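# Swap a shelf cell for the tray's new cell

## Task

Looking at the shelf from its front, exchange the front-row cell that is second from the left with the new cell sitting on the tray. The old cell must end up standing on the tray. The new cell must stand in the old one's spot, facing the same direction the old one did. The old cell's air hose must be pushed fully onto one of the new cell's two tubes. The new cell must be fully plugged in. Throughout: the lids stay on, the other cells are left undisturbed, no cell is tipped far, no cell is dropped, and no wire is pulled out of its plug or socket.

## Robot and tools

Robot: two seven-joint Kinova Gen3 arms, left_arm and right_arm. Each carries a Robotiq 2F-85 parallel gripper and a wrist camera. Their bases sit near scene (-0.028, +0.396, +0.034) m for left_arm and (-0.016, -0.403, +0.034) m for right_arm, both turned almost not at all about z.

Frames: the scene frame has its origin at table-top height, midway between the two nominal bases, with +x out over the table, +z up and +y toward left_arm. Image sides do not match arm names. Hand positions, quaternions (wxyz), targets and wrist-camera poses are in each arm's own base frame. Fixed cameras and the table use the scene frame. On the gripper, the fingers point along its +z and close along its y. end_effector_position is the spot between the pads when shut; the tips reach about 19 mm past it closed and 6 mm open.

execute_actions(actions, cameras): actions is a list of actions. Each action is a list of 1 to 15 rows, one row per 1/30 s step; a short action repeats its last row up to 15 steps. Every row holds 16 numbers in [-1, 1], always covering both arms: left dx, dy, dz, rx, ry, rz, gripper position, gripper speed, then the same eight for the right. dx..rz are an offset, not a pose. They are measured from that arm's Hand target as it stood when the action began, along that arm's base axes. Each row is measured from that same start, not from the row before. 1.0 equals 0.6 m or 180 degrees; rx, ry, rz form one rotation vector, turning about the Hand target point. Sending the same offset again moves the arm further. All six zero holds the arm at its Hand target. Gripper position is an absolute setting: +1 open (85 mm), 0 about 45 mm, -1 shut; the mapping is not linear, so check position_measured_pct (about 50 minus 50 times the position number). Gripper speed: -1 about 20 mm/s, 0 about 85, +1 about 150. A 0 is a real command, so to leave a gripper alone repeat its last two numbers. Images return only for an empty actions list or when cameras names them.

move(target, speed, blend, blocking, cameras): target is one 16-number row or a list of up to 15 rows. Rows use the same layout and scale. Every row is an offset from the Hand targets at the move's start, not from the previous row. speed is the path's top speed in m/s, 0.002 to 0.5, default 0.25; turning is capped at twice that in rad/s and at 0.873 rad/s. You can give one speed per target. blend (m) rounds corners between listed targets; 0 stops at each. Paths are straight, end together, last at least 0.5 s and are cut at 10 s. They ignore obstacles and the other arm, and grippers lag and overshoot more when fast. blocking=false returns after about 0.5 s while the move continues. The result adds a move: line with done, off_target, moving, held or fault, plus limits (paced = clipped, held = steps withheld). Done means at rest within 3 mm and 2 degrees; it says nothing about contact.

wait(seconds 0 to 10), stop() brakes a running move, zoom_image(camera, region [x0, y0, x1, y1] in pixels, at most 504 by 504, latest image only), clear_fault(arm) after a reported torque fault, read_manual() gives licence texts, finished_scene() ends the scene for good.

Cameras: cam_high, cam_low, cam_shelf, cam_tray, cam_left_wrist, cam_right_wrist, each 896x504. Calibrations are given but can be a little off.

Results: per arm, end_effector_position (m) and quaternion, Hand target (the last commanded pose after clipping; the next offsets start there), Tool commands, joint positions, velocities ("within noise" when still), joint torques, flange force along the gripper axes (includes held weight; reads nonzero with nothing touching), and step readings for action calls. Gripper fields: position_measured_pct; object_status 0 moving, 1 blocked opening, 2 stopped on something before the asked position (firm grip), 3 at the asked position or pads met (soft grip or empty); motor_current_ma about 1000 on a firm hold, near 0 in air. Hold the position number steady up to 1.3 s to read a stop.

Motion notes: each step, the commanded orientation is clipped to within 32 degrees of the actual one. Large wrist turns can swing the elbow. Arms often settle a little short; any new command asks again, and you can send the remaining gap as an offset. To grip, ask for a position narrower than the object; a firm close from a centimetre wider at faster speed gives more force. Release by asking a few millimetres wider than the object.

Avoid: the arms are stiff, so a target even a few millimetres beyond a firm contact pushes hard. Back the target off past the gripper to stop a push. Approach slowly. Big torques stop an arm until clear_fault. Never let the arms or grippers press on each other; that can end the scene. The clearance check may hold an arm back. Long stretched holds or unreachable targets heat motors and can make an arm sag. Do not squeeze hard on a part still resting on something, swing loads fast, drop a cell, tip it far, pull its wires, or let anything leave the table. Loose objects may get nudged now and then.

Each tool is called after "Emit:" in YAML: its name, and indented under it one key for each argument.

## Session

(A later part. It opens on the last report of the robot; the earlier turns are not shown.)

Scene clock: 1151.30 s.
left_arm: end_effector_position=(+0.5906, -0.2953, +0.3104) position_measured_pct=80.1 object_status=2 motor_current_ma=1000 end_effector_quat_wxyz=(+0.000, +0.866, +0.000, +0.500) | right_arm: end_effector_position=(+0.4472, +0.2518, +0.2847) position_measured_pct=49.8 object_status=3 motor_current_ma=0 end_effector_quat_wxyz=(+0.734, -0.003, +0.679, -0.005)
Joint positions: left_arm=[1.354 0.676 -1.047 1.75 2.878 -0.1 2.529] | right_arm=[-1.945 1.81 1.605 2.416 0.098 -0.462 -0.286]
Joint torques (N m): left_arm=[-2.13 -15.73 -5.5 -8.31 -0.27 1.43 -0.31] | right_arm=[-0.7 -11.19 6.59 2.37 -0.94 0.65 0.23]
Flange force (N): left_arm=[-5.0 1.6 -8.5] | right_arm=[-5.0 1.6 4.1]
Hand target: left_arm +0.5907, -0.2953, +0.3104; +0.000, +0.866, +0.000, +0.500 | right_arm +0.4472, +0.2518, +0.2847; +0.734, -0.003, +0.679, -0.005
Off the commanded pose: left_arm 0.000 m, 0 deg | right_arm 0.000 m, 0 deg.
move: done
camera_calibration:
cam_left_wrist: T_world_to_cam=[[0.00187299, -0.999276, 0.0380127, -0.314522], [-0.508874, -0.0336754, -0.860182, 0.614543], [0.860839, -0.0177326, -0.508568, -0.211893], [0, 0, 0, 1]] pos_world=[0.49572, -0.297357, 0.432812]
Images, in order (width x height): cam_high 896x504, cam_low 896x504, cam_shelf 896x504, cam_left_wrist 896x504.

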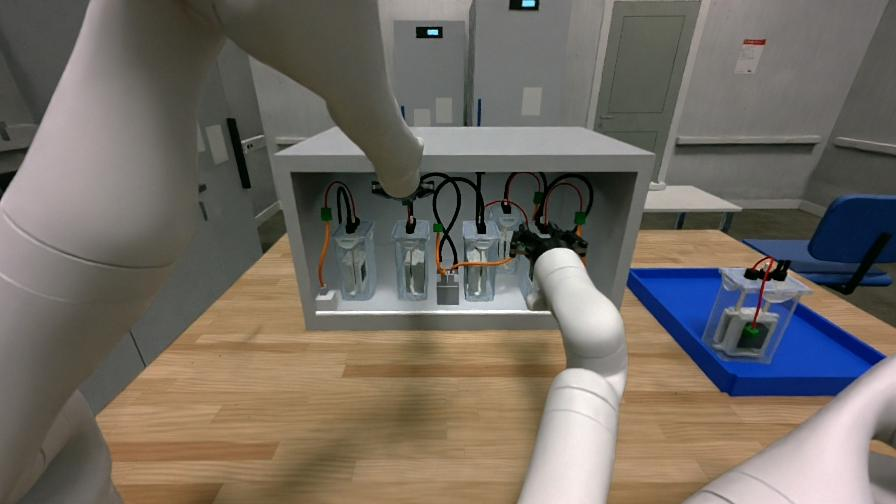

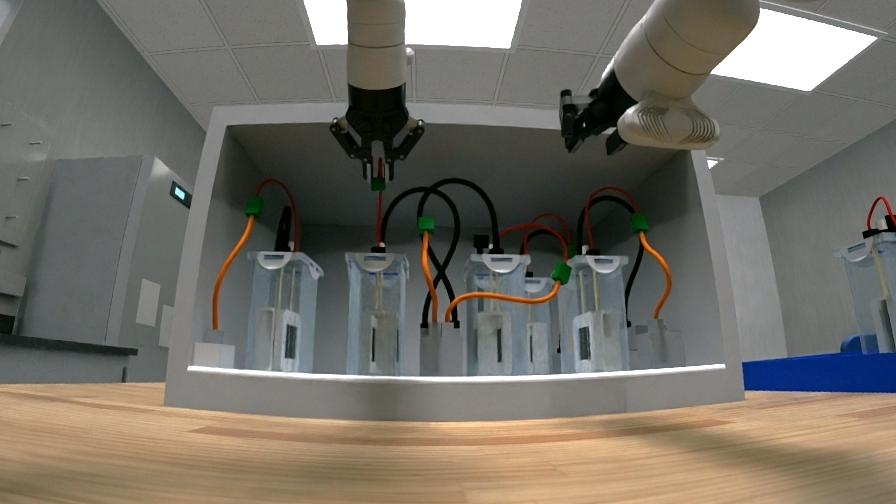

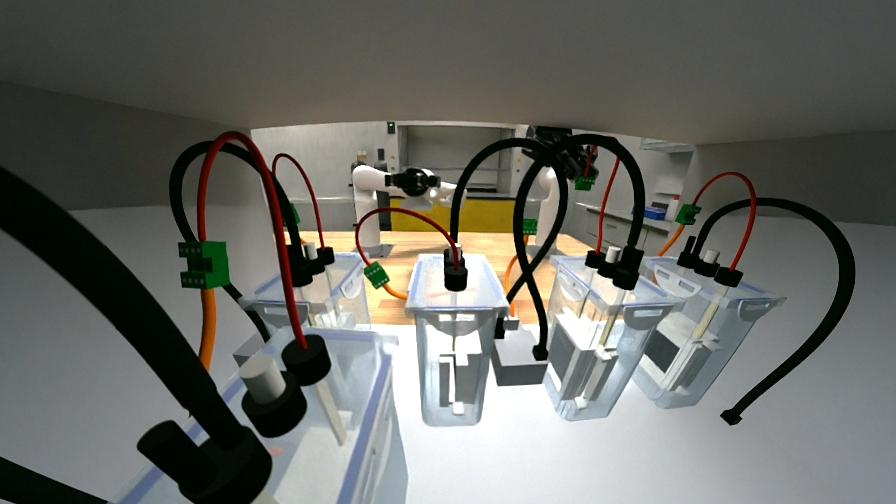

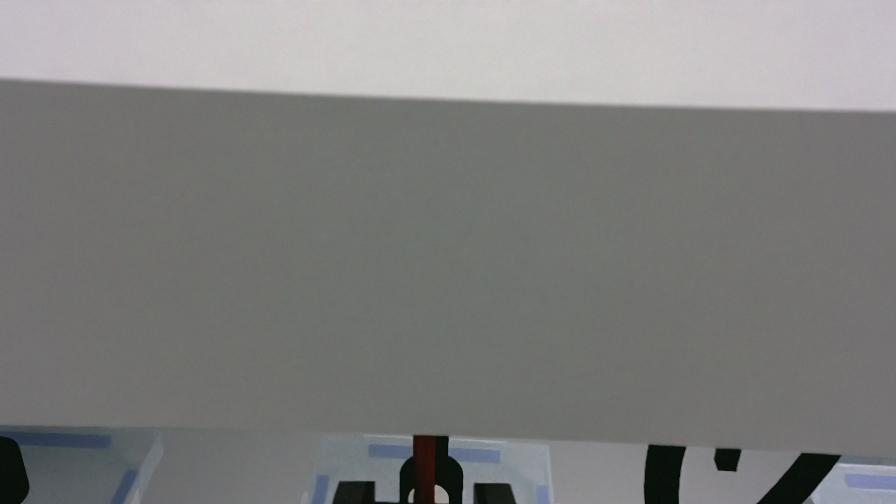

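Emit:
move:
  target: [0,0,0,0,0,0,-0.9,-0.6,0.1213,0.3295,-0.031,0,0,0,0,-0.5]
  speed: 0.12
  cameras: ["cam_low","cam_high","cam_right_wrist"]

Scene clock: 1158.93 s.
left_arm: end_effector_position=(+0.5907, -0.2953, +0.3104) position_measured_pct=80.1 object_status=2 motor_current_ma=1000 end_effector_quat_wxyz=(+0.000, +0.866, +0.000, +0.500) | right_arm: end_effector_position=(+0.5200, +0.4495, +0.2661) position_measured_pct=49.8 object_status=3 motor_current_ma=0 end_effector_quat_wxyz=(+0.734, -0.003, +0.679, -0.005)
Joint positions: left_arm=[1.354 0.676 -1.047 1.75 2.878 -0.1 2.529] | right_arm=[-1.843 1.729 1.584 1.703 0.139 0.153 -0.276]
Joint torques (N m): left_arm=[-2.25 -15.8 -5.45 -8.33 -0.3 1.41 -0.25] | right_arm=[-0.75 -17.04 9.58 2.43 0.74 0.63 0.22]
Flange force (N): left_arm=[-5.5 1.6 -8.9] | right_arm=[-1.6 2.9 3.5]
Hand target: left_arm +0.5907, -0.2953, +0.3104; +0.000, +0.866, +0.000, +0.500 | right_arm +0.5200, +0.4495, +0.2661; +0.734, -0.003, +0.679, -0.005
Off the commanded pose: left_arm 0.000 m, 0 deg | right_arm 0.000 m, 0 deg.
move: done
camera_calibration:
cam_right_wrist: T_world_to_cam=[[-0.0124957, 0.999807, -0.0151314, -0.442239], [-0.0719724, 0.0141941, 0.997306, -0.178836], [0.997328, 0.0135511, 0.0717812, -0.395105], [0, 0, 0, 1]] pos_world=[0.375652, 0.450047, 0.200023]
Images, in order (width x height): cam_high 896x504, cam_low 896x504, cam_right_wrist 896x504.

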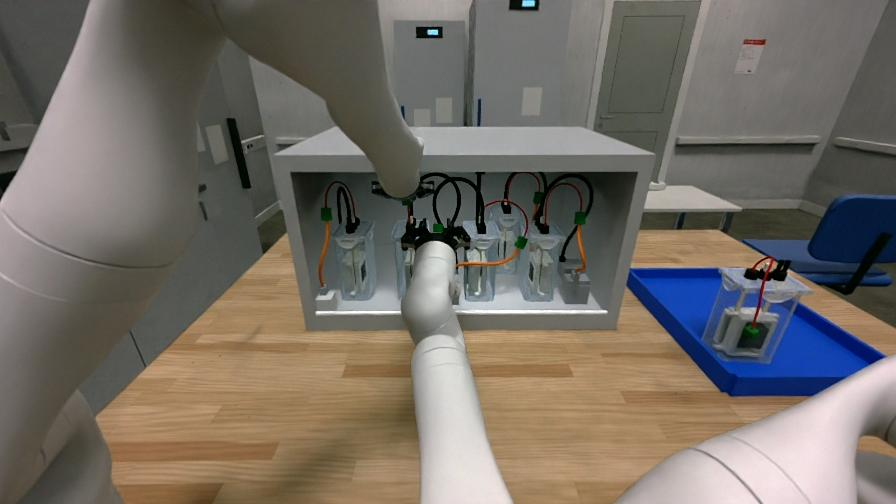

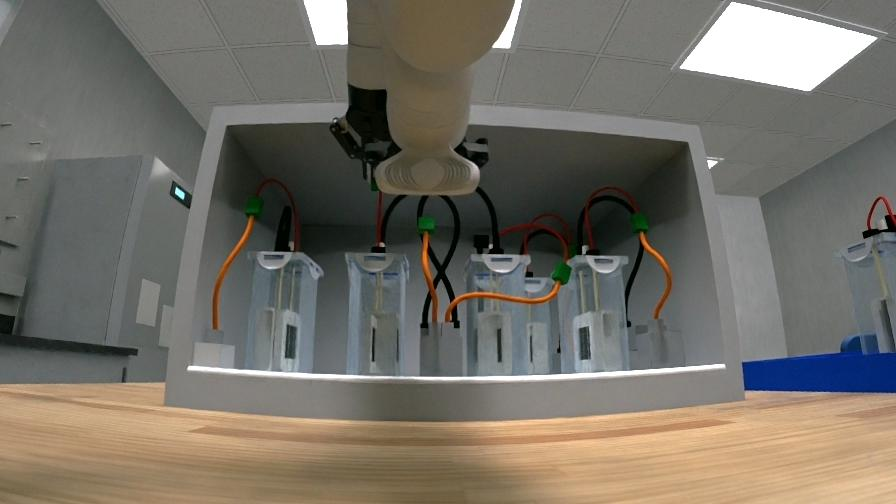

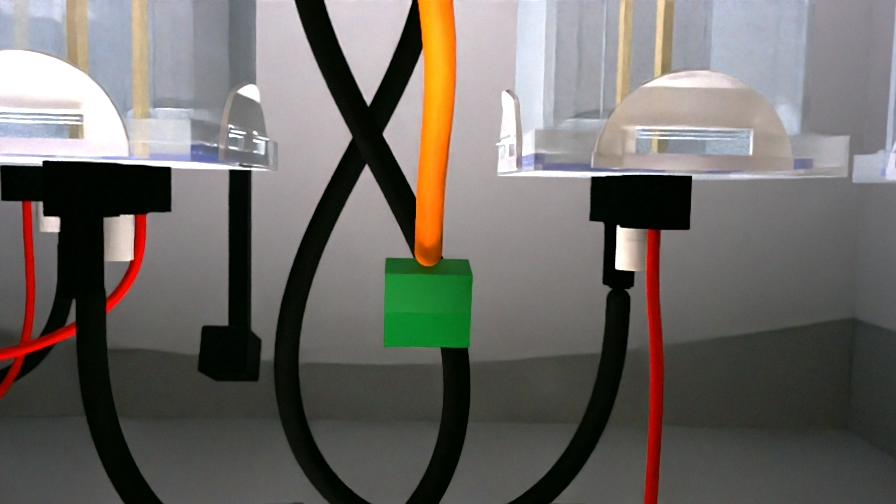

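Emit:
move:
  target: [0,0,0,0,0,0,-0.9,-0.6,0.0,0,0,0,-0.085,0,0,-0.5]
  speed: 0.2

Emit:
move:
  target: [0,0,0,0,0,0,-0.9,-0.6,0.0,0,0.0133,0,-0.085,0,0,-0.5]
  speed: 0.2
  cameras: ["cam_low","cam_high","cam_right_wrist"]

Scene clock: 1161.63 s.
left_arm: end_effector_position=(+0.5907, -0.2953, +0.3104) position_measured_pct=80.1 object_status=2 motor_current_ma=1000 end_effector_quat_wxyz=(+0.000, +0.866, +0.000, +0.500) | right_arm: end_effector_position=(+0.5200, +0.4495, +0.2661) position_measured_pct=49.8 object_status=3 motor_current_ma=0 end_effector_quat_wxyz=(+0.818, -0.002, +0.575, -0.005)
Joint positions: left_arm=[1.354 0.676 -1.047 1.75 2.878 -0.1 2.529] | right_arm=[-1.783 2.062 1.773 1.622 0.051 0.292 -0.46]
Joint torques (N m): left_arm=[-2.25 -15.86 -5.43 -8.3 -0.27 1.37 -0.28] | right_arm=[-0.76 -16.77 8.13 5.77 1.06 1.1 0.23]
Flange force (N): left_arm=[-5.6 1.6 -8.8] | right_arm=[0.3 3.8 5.0]
Hand target: left_arm +0.5907, -0.2953, +0.3104; +0.000, +0.866, +0.000, +0.500 | right_arm +0.5200, +0.4495, +0.2661; +0.818, -0.002, +0.575, -0.005
Off the commanded pose: left_arm 0.000 m, 0 deg | right_arm 0.000 m, 0 deg.
move: done

Scene clock: 1162.80 s.
left_arm: end_effector_position=(+0.5907, -0.2953, +0.3104) position_measured_pct=80.1 object_status=2 motor_current_ma=1000 end_effector_quat_wxyz=(+0.000, +0.866, +0.000, +0.500) | right_arm: end_effector_position=(+0.5200, +0.4496, +0.2748) position_measured_pct=49.8 object_status=3 motor_current_ma=0 end_effector_quat_wxyz=(+0.887, +0.000, +0.461, -0.005)
Joint positions: left_arm=[1.354 0.676 -1.047 1.75 2.878 -0.1 2.529] | right_arm=[-1.653 2.245 1.92 1.472 0.2 0.536 -0.757]
Joint torques (N m): left_arm=[-2.18 -15.78 -5.56 -8.24 -0.32 1.4 -0.31] | right_arm=[25.41 57.43 8.36 7.44 1.24 1.52 0.21]
Flange force (N): left_arm=[-5.1 1.8 -8.3] | right_arm=[-110.0 103.1 11.6]
Hand target: left_arm +0.5907, -0.2953, +0.3104; +0.000, +0.866, +0.000, +0.500 | right_arm +0.5200, +0.4495, +0.2741; +0.887, -0.001, +0.461, -0.005
Off the commanded pose: left_arm 0.000 m, 0 deg | right_arm 0.001 m, 0 deg.
TORQUE WARNING: the torque sensor of joint 2 (shoulder) of the right arm reached its warning level (56.7 N m). A warning alone does not stop the arm.
joint sent to its limit (right arm) — joint 2 (shoulder), upper limit. The joint targets still meet the commanded pose.
move: done
camera_calibration:
cam_right_wrist: T_world_to_cam=[[-0.00323156, 0.999841, -0.0175556, -0.446351], [-0.569475, 0.0125908, 0.821912, 0.120079], [0.822002, 0.0126535, 0.569343, -0.440905], [0, 0, 0, 1]] pos_world=[0.429364, 0.450347, 0.144496]
Images, in order (width x height): cam_high 896x504, cam_low 896x504, cam_right_wrist 896x504.

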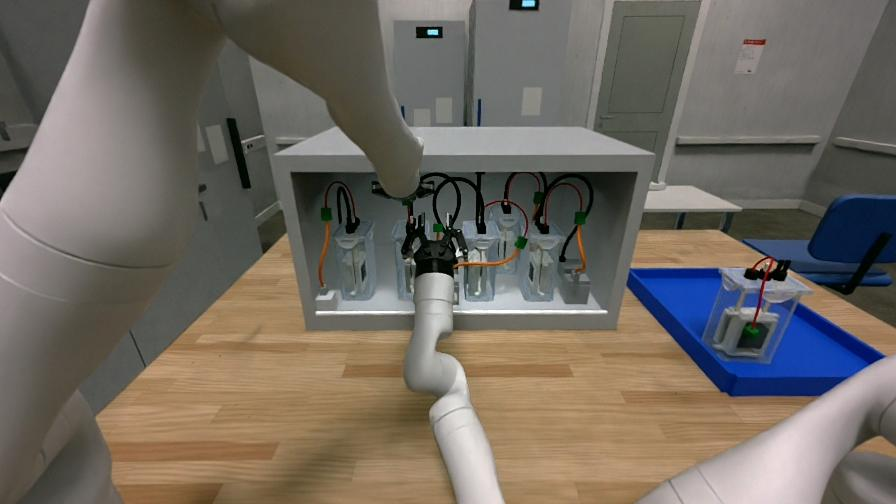

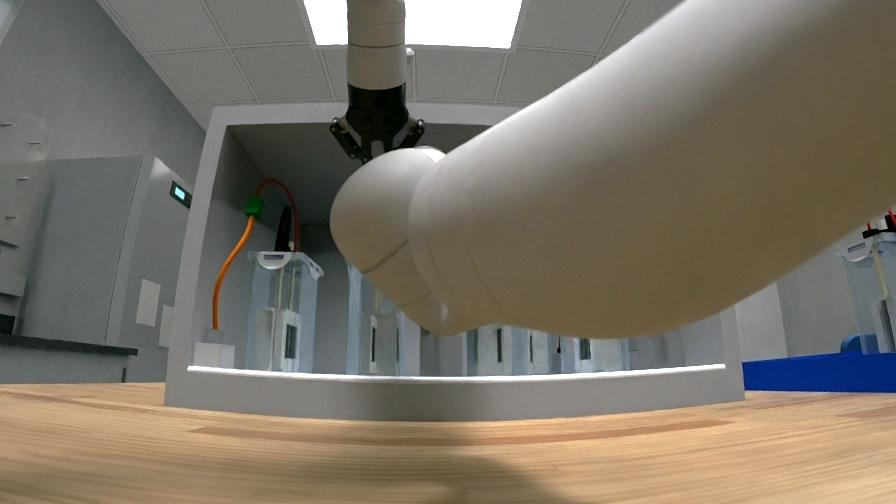

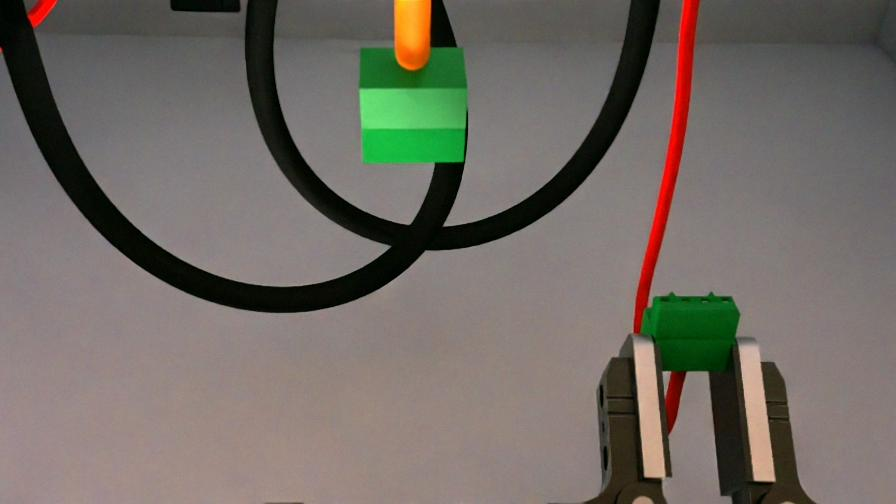

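Emit:
move:
  target: [0,0,0,0,0,0,-0.9,-0.6,0.0,0,0,0,0.085,0,0,-0.5]
  speed: 0.15
  cameras: ["cam_high","cam_right_wrist"]

Scene clock: 1166.87 s.
left_arm: end_effector_position=(+0.5907, -0.2953, +0.3104) position_measured_pct=80.1 object_status=2 motor_current_ma=1000 end_effector_quat_wxyz=(+0.000, +0.866, +0.000, +0.500) | right_arm: end_effector_position=(+0.5200, +0.4495, +0.2740) position_measured_pct=49.8 object_status=3 motor_current_ma=0 end_effector_quat_wxyz=(+0.818, -0.002, +0.575, -0.005)
Joint positions: left_arm=[1.354 0.676 -1.047 1.75 2.878 -0.1 2.529] | right_arm=[-1.789 2.019 1.737 1.63 0.215 0.286 -0.588]
Joint torques (N m): left_arm=[-2.18 -15.79 -5.44 -8.37 -0.34 1.38 -0.3] | right_arm=[-0.78 -16.94 8.31 5.35 0.97 1.4 0.26]
Flange force (N): left_arm=[-5.6 1.4 -8.7] | right_arm=[0.1 3.0 5.2]
Hand target: left_arm +0.5907, -0.2953, +0.3104; +0.000, +0.866, +0.000, +0.500 | right_arm +0.5200, +0.4495, +0.2741; +0.818, -0.002, +0.575, -0.005
Off the commanded pose: left_arm 0.000 m, 0 deg | right_arm 0.000 m, 0 deg.
TORQUE WARNING: the torque sensor of joint 2 (shoulder) of the right arm reached its warning level (56.7 N m). A warning alone does not stop the arm.
move: done
camera_calibration:
cam_right_wrist: T_world_to_cam=[[-0.00811975, 0.999805, -0.0180193, -0.443621], [-0.332626, 0.0142933, 0.942951, -0.0364169], [0.943024, 0.0136502, 0.332445, -0.438929], [0, 0, 0, 1]] pos_world=[0.398205, 0.450047, 0.172265]
Images, in order (width x height): cam_high 896x504, cam_right_wrist 896x504.

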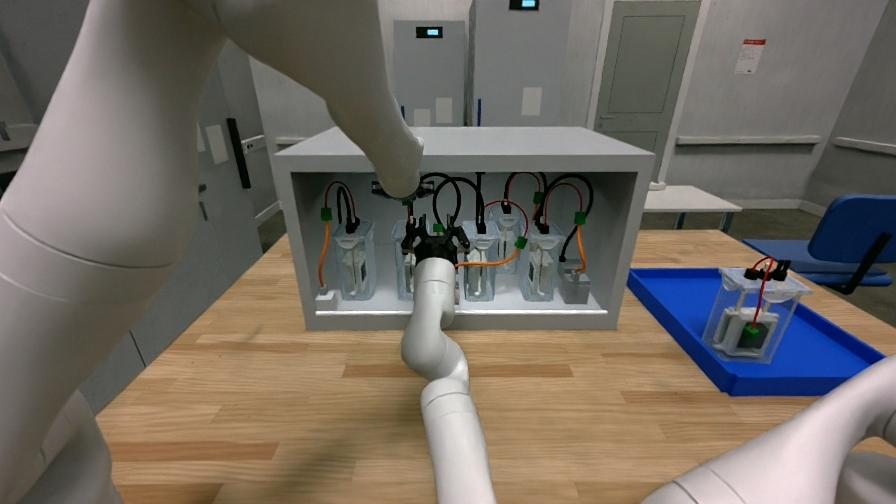

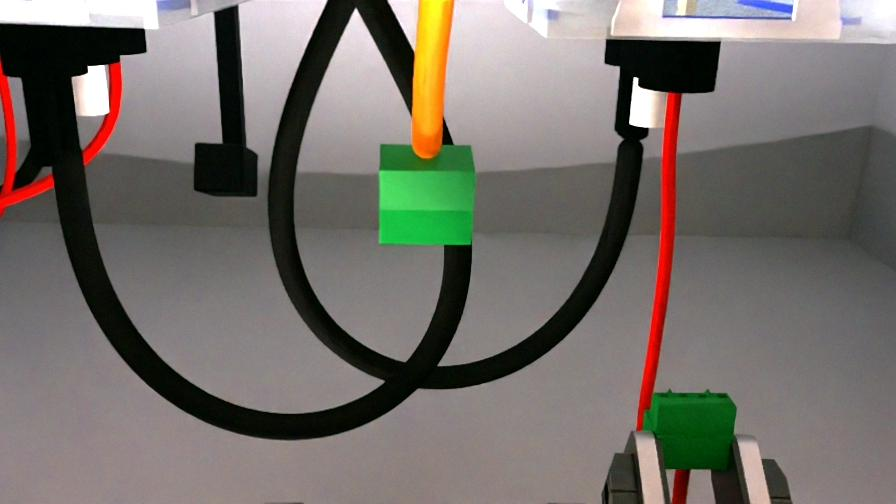

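Emit:
move:
  target: [0,0,0,0,0,0,-0.9,-0.6,0.045,-0.001,-0.085,0,0,0,0,-0.5]
  speed: 0.08
  cameras: ["cam_high","cam_right_wrist"]

Scene clock: 1175.83 s.
left_arm: end_effector_position=(+0.5907, -0.2953, +0.3104) position_measured_pct=80.1 object_status=2 motor_current_ma=1000 end_effector_quat_wxyz=(+0.000, +0.866, +0.000, +0.500) | right_arm: end_effector_position=(+0.5470, +0.4489, +0.2231) position_measured_pct=49.8 object_status=3 motor_current_ma=0 end_effector_quat_wxyz=(+0.818, -0.002, +0.575, -0.005)
Joint positions: left_arm=[1.354 0.676 -1.047 1.75 2.878 -0.1 2.529] | right_arm=[-1.724 2.108 1.735 1.528 0.178 0.351 -0.652]
Joint torques (N m): left_arm=[-2.18 -15.9 -5.56 -8.31 -0.27 1.37 -0.25] | right_arm=[-0.73 -17.14 7.92 6.38 1.06 1.55 0.24]
Flange force (N): left_arm=[-5.4 1.7 -8.2] | right_arm=[0.7 3.3 5.3]
Hand target: left_arm +0.5907, -0.2953, +0.3104; +0.000, +0.866, +0.000, +0.500 | right_arm +0.5470, +0.4489, +0.2231; +0.818, -0.002, +0.575, -0.005
Off the commanded pose: left_arm 0.000 m, 0 deg | right_arm 0.000 m, 0 deg.
move: done
camera_calibration:
cam_right_wrist: T_world_to_cam=[[-0.00815288, 0.999806, -0.0179258, -0.443719], [-0.332625, 0.0141941, 0.942952, 0.0207071], [0.943024, 0.0136504, 0.332445, -0.447428], [0, 0, 0, 1]] pos_world=[0.425205, 0.449447, 0.121265]
Images, in order (width x height): cam_high 896x504, cam_right_wrist 896x504.

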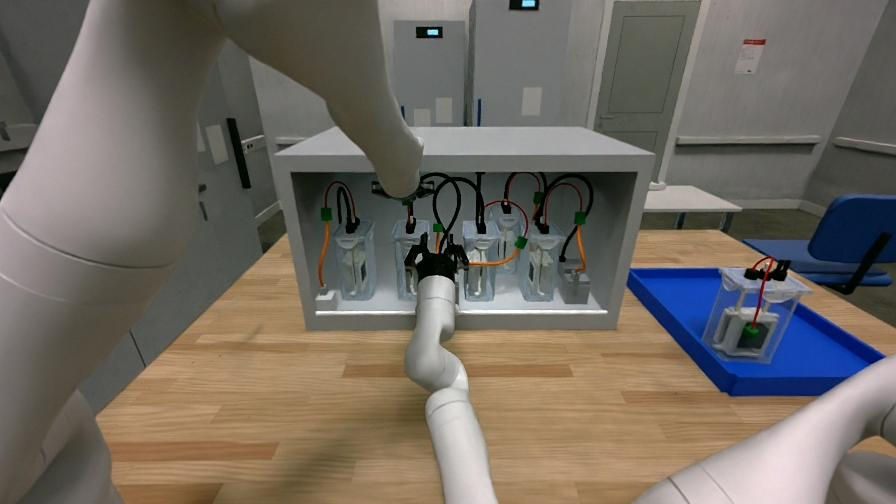

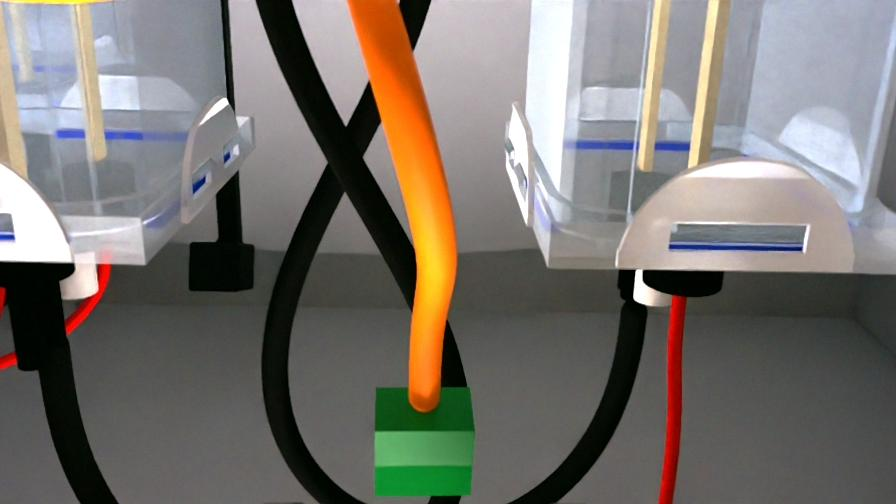

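Emit:
move:
  target: [0,0,0,0,0,0,-0.9,-0.6,0.085,0,0,0,0,0,0,-0.5]
  speed: 0.04
  cameras: ["cam_shelf","cam_high","cam_right_wrist"]

Emit:
zoom_image:
  camera: "cam_shelf"
  region: [470, 160, 620, 300]

Scene clock: 1181.90 s.
left_arm: end_effector_position=(+0.5907, -0.2953, +0.3104) position_measured_pct=80.1 object_status=2 motor_current_ma=1000 end_effector_quat_wxyz=(+0.000, +0.866, +0.000, +0.500) | right_arm: end_effector_position=(+0.5980, +0.4489, +0.2231) position_measured_pct=49.8 object_status=3 motor_current_ma=0 end_effector_quat_wxyz=(+0.818, -0.002, +0.575, -0.005)
Joint positions: left_arm=[1.354 0.676 -1.047 1.75 2.878 -0.1 2.529] | right_arm=[-1.585 2.105 1.799 1.419 0.185 0.344 -0.68]
Joint torques (N m): left_arm=[-2.21 -15.79 -5.45 -8.33 -0.34 1.38 -0.31] | right_arm=[-0.72 -18.65 7.78 6.58 1.05 1.69 0.23]
Flange force (N): left_arm=[-5.6 1.6 -8.8] | right_arm=[1.2 2.6 5.6]
Hand target: left_arm +0.5907, -0.2953, +0.3104; +0.000, +0.866, +0.000, +0.500 | right_arm +0.5980, +0.4489, +0.2231; +0.818, -0.002, +0.575, -0.005
Off the commanded pose: left_arm 0.000 m, 0 deg | right_arm 0.000 m, 0 deg.
move: done
camera_calibration:
cam_right_wrist: T_world_to_cam=[[-0.00815313, 0.999806, -0.0179251, -0.443303], [-0.332625, 0.0141933, 0.942952, 0.0376713], [0.943024, 0.0136504, 0.332445, -0.495522], [0, 0, 0, 1]] pos_world=[0.476205, 0.449447, 0.121265]
Images, in order (width x height): cam_high 896x504, cam_shelf 896x504, cam_right_wrist 896x504.

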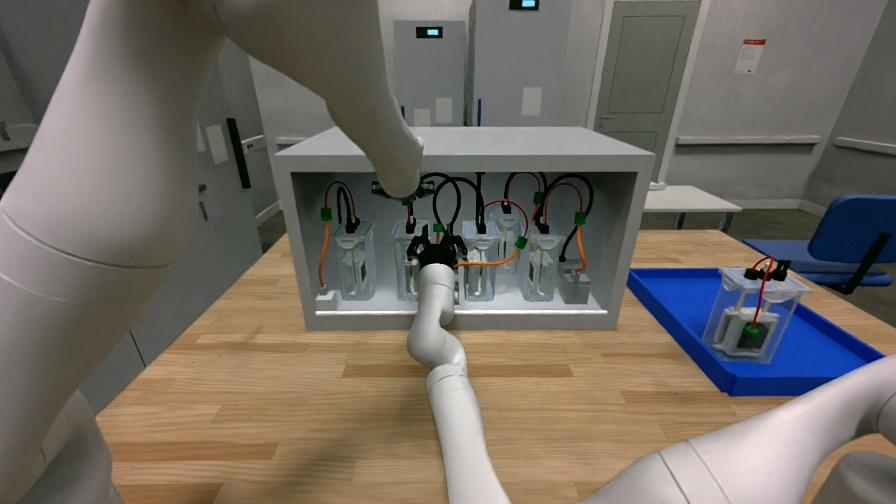

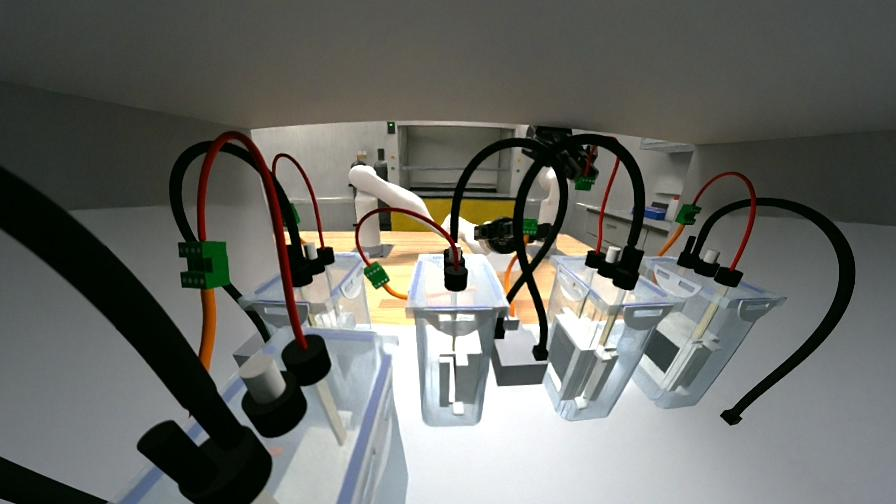

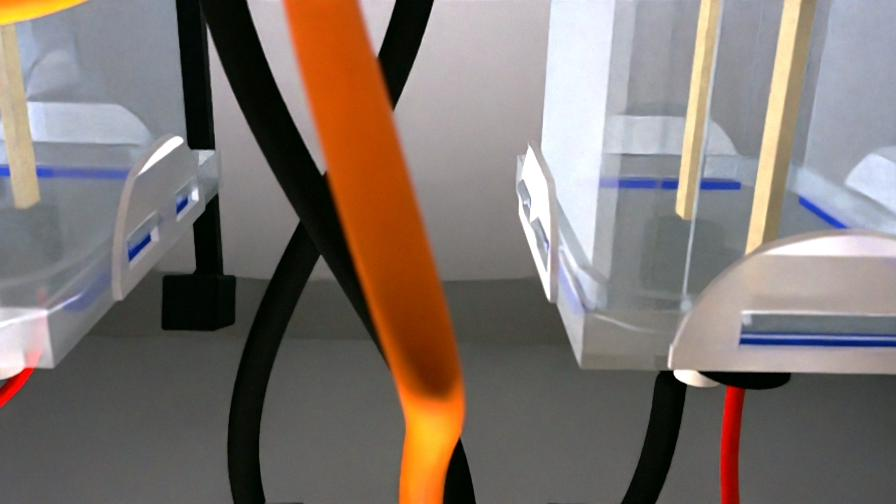

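Scaled by 3.360 from the camera's 896x504 image, which has a finer 1280x720 frame.

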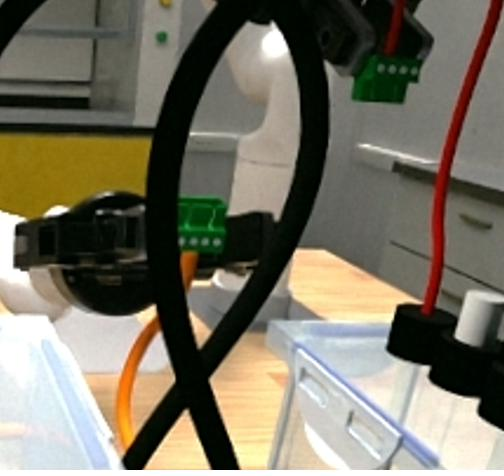

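Emit:
move:
  target: [0,0,0,0,0,0,-0.9,-0.6,0,0,0,0,0,0,-0.9,0.1]
  cameras: ["cam_shelf","cam_right_wrist","cam_low"]

Emit:
zoom_image:
  camera: "cam_shelf"
  region: [490, 160, 610, 280]

Scene clock: 1184.63 s.
left_arm: end_effector_position=(+0.5907, -0.2953, +0.3104) position_measured_pct=80.1 object_status=2 motor_current_ma=1000 end_effector_quat_wxyz=(+0.000, +0.866, +0.000, +0.500) | right_arm: end_effector_position=(+0.5980, +0.4489, +0.2231) position_measured_pct=76.6 object_status=2 motor_current_ma=1000 end_effector_quat_wxyz=(+0.818, -0.002, +0.575, -0.005)
Joint positions: left_arm=[1.354 0.676 -1.047 1.75 2.878 -0.1 2.529] | right_arm=[-1.585 2.105 1.799 1.419 0.185 0.345 -0.68]
Joint torques (N m): left_arm=[-2.25 -15.86 -5.58 -8.33 -0.3 1.39 -0.32] | right_arm=[-0.74 -18.63 7.85 6.66 1.05 1.6 0.26]
Flange force (N): left_arm=[-5.5 1.7 -8.5] | right_arm=[1.5 3.2 5.6]
Hand target: left_arm +0.5907, -0.2953, +0.3104; +0.000, +0.866, +0.000, +0.500 | right_arm +0.5980, +0.4489, +0.2231; +0.818, -0.002, +0.575, -0.005
Off the commanded pose: left_arm 0.000 m, 0 deg | right_arm 0.000 m, 0 deg.
move: done
camera_calibration:
cam_right_wrist: T_world_to_cam=[[-0.00815313, 0.999806, -0.0179251, -0.443303], [-0.332625, 0.0141933, 0.942952, 0.0376713], [0.943024, 0.0136504, 0.332445, -0.495522], [0, 0, 0, 1]] pos_world=[0.476205, 0.449447, 0.121265]
Images, in order (width x height): cam_low 896x504, cam_shelf 896x504, cam_right_wrist 896x504.

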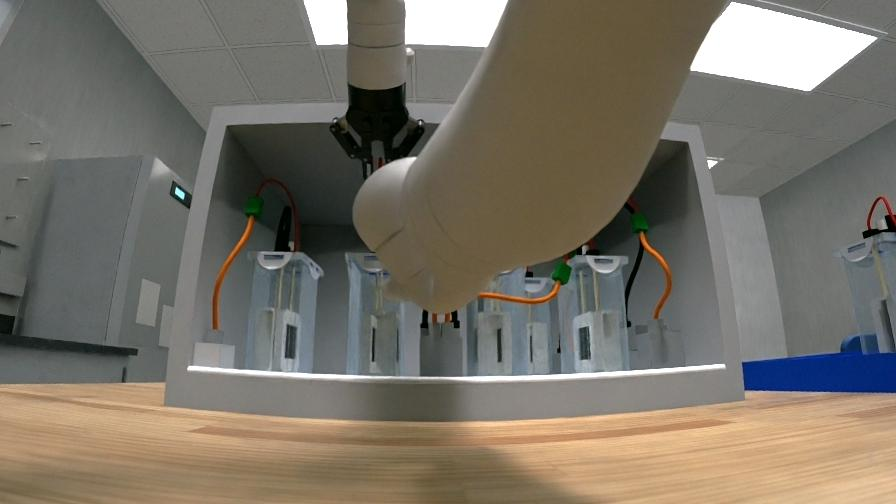

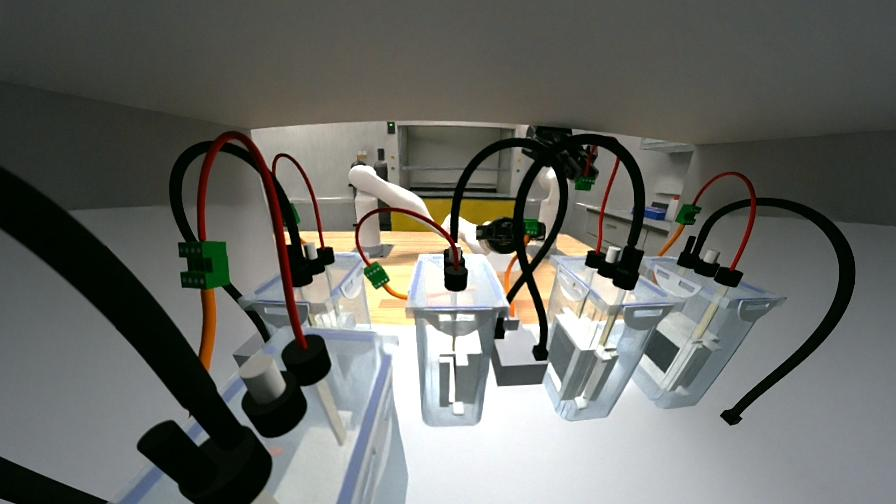

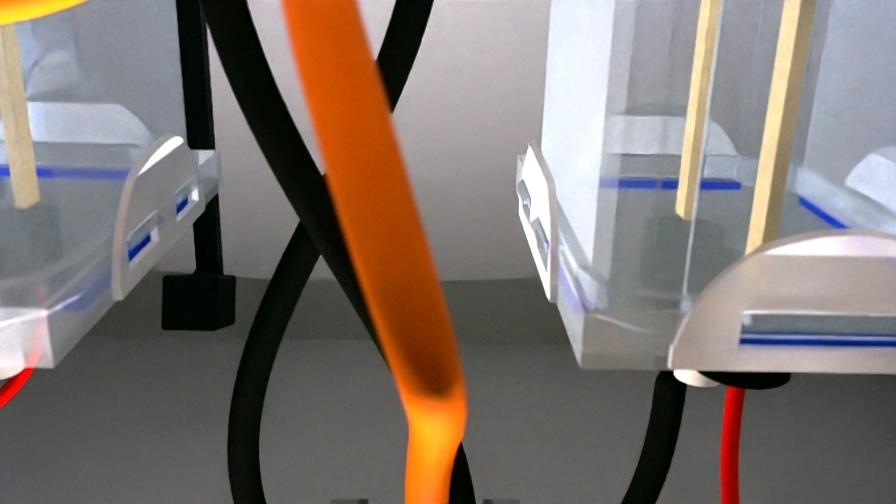

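Scaled by 4.200 from the camera's 896x504 image, which has a finer 1280x720 frame.

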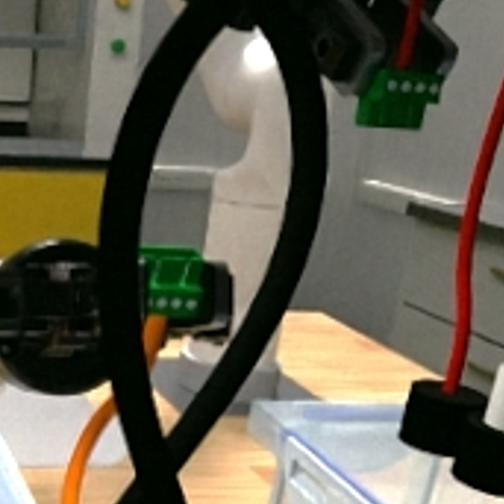

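Emit:
move:
  target: [-0.1197,-0.115,-0.023,0,0,0,-0.9,-0.6,0,0,0,0,0,0,-0.9,0.1]
  speed: 0.08
  cameras: ["cam_shelf","cam_left_wrist","cam_high"]

Scene clock: 1211.80 s.
left_arm: end_effector_position=(+0.5189, -0.3643, +0.2967) position_measured_pct=80.1 object_status=2 motor_current_ma=1000 end_effector_quat_wxyz=(+0.000, +0.866, +0.000, +0.500) | right_arm: end_effector_position=(+0.5980, +0.4489, +0.2231) position_measured_pct=76.6 object_status=2 motor_current_ma=1000 end_effector_quat_wxyz=(+0.818, -0.002, +0.575, -0.005)
Joint positions: left_arm=[1.624 0.778 -1.17 1.75 2.939 -0.224 2.651] | right_arm=[-1.585 2.105 1.799 1.419 0.185 0.345 -0.68]
Joint torques (N m): left_arm=[-1.84 -15.54 -6.49 -7.51 -0.6 1.17 -0.31] | right_arm=[-0.75 -18.58 7.74 6.55 1.05 1.63 0.24]
Flange force (N): left_arm=[-3.8 -0.9 -7.2] | right_arm=[1.2 2.8 5.6]
Hand target: left_arm +0.5189, -0.3643, +0.2966; +0.000, +0.866, +0.000, +0.500 | right_arm +0.5980, +0.4489, +0.2231; +0.818, -0.002, +0.575, -0.005
Off the commanded pose: left_arm 0.000 m, 0 deg | right_arm 0.000 m, 0 deg.
move: done
camera_calibration:
cam_left_wrist: T_world_to_cam=[[0.00200387, -0.999274, 0.0380456, -0.382781], [-0.508797, -0.0337718, -0.860224, 0.563816], [0.860884, -0.0176337, -0.508496, -0.158424], [0, 0, 0, 1]] pos_world=[0.42402, -0.366256, 0.419013]
Images, in order (width x height): cam_high 896x504, cam_shelf 896x504, cam_left_wrist 896x504.

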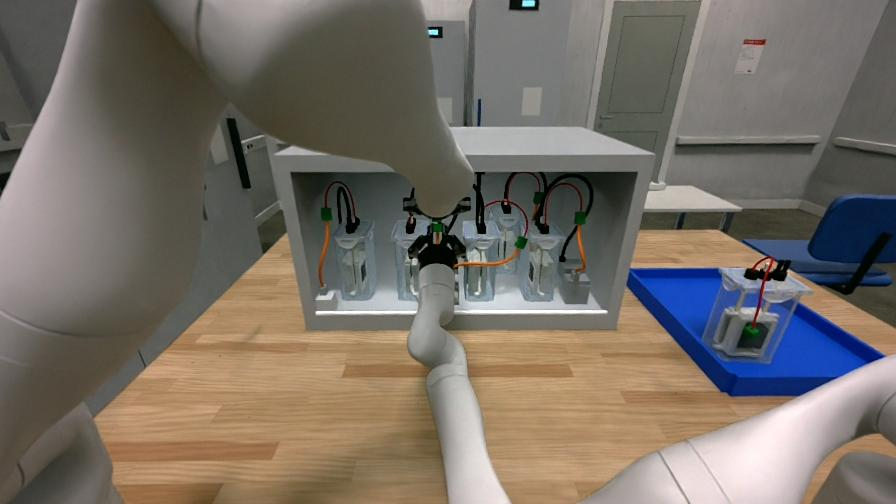

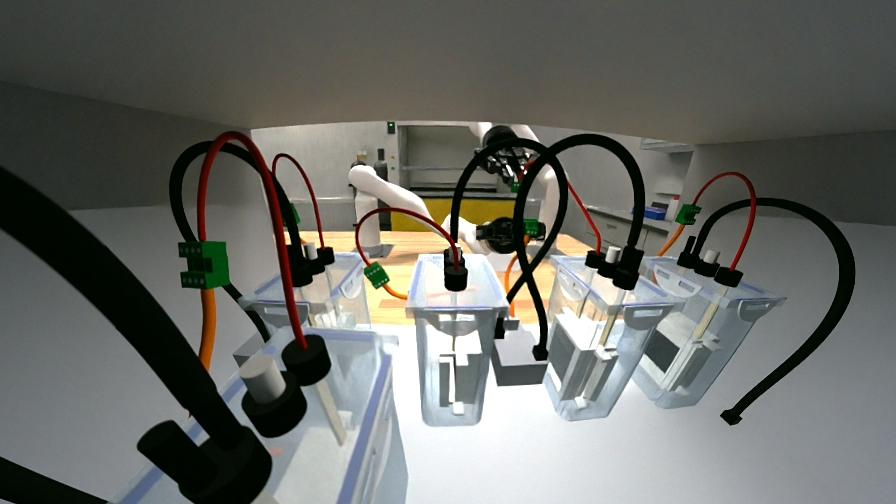

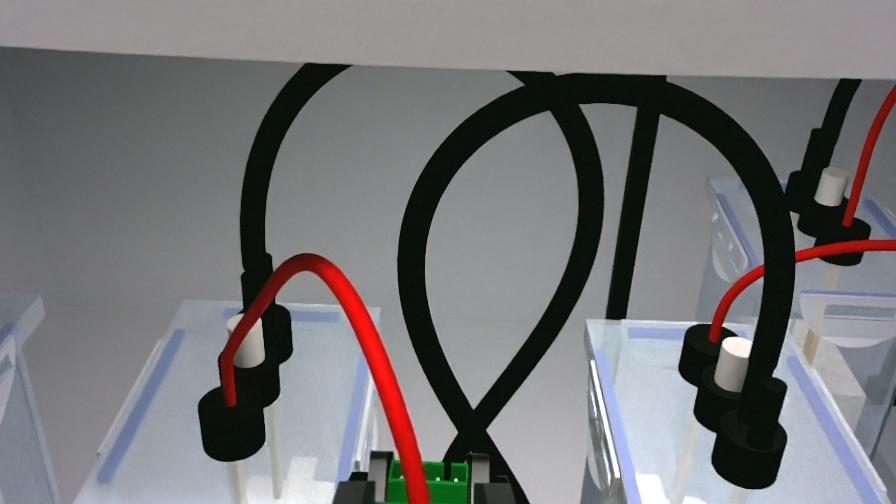

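Emit:
zoom_image:
  camera: "cam_left_wrist"
  region: [330, 414, 530, 504]

Emit:
move:
  target: [-0.0833,0.0015,-0.0083,0,0,0,-0.9,-0.6,0,0,0,0,0,0,-0.9,0.1]
  speed: 0.08
  cameras: ["cam_left_wrist"]

Emit:
zoom_image:
  camera: "cam_left_wrist"
  region: [330, 300, 530, 420]

Scaled by 2.520 from the camera's 896x504 image, which has a finer 1280x720 frame.

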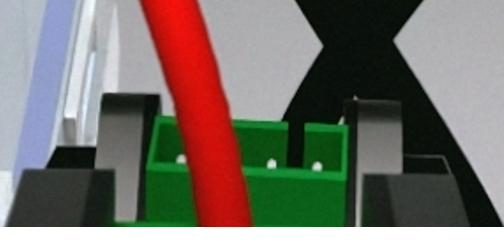

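Scene clock: 1214.50 s.
left_arm: end_effector_position=(+0.4689, -0.3634, +0.2916) position_measured_pct=80.1 object_status=2 motor_current_ma=1000 end_effector_quat_wxyz=(+0.000, +0.866, +0.000, +0.500) | right_arm: end_effector_position=(+0.5980, +0.4489, +0.2230) position_measured_pct=76.6 object_status=2 motor_current_ma=1000 end_effector_quat_wxyz=(+0.818, -0.002, +0.575, -0.005)
Joint positions: left_arm=[1.788 0.79 -1.26 1.845 2.945 -0.235 2.702] | right_arm=[-1.585 2.105 1.799 1.419 0.185 0.345 -0.68]
Joint torques (N m): left_arm=[-1.19 -14.1 -6.44 -7.37 -0.63 1.1 -0.31] | right_arm=[-0.76 -18.63 7.81 6.62 1.01 1.65 0.25]
Flange force (N): left_arm=[-2.7 -2.3 -6.0] | right_arm=[1.4 3.0 5.7]
Hand target: left_arm +0.4689, -0.3634, +0.2916; +0.000, +0.866, +0.000, +0.500 | right_arm +0.5980, +0.4489, +0.2230; +0.818, -0.002, +0.575, -0.005
Off the commanded pose: left_arm 0.000 m, 0 deg | right_arm 0.000 m, 0 deg.
move: done
camera_calibration:
cam_left_wrist: T_world_to_cam=[[0.00192026, -0.999272, 0.0381004, -0.381683], [-0.5088, -0.0337764, -0.860222, 0.534101], [0.860882, -0.0177337, -0.508495, -0.117945], [0, 0, 0, 1]] pos_world=[0.37402, -0.365456, 0.414013]
Images, in order (width x height): cam_left_wrist 896x504.

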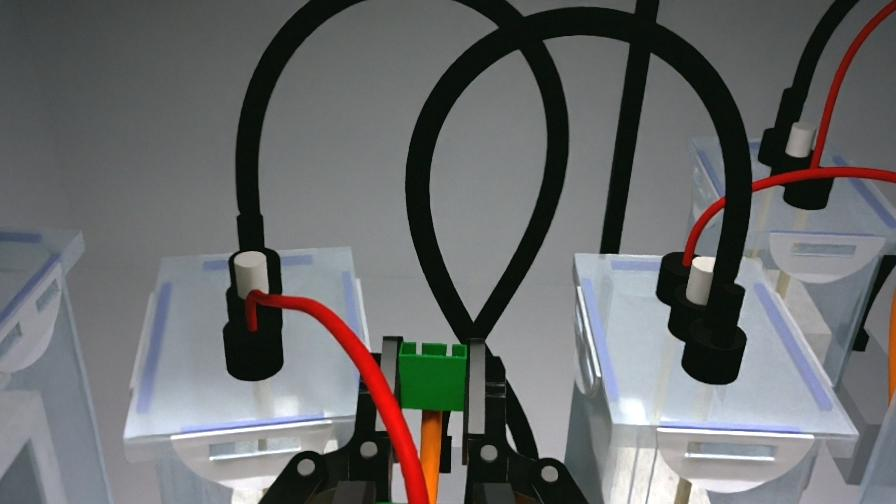

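Scaled by 2.520 from the camera's 896x504 image, which has a finer 1280x720 frame.

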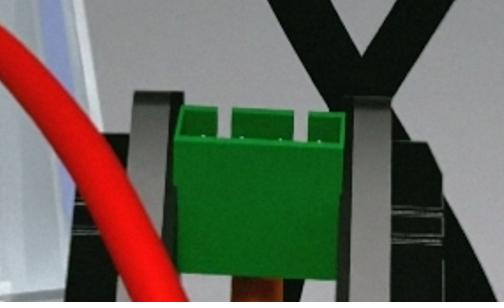

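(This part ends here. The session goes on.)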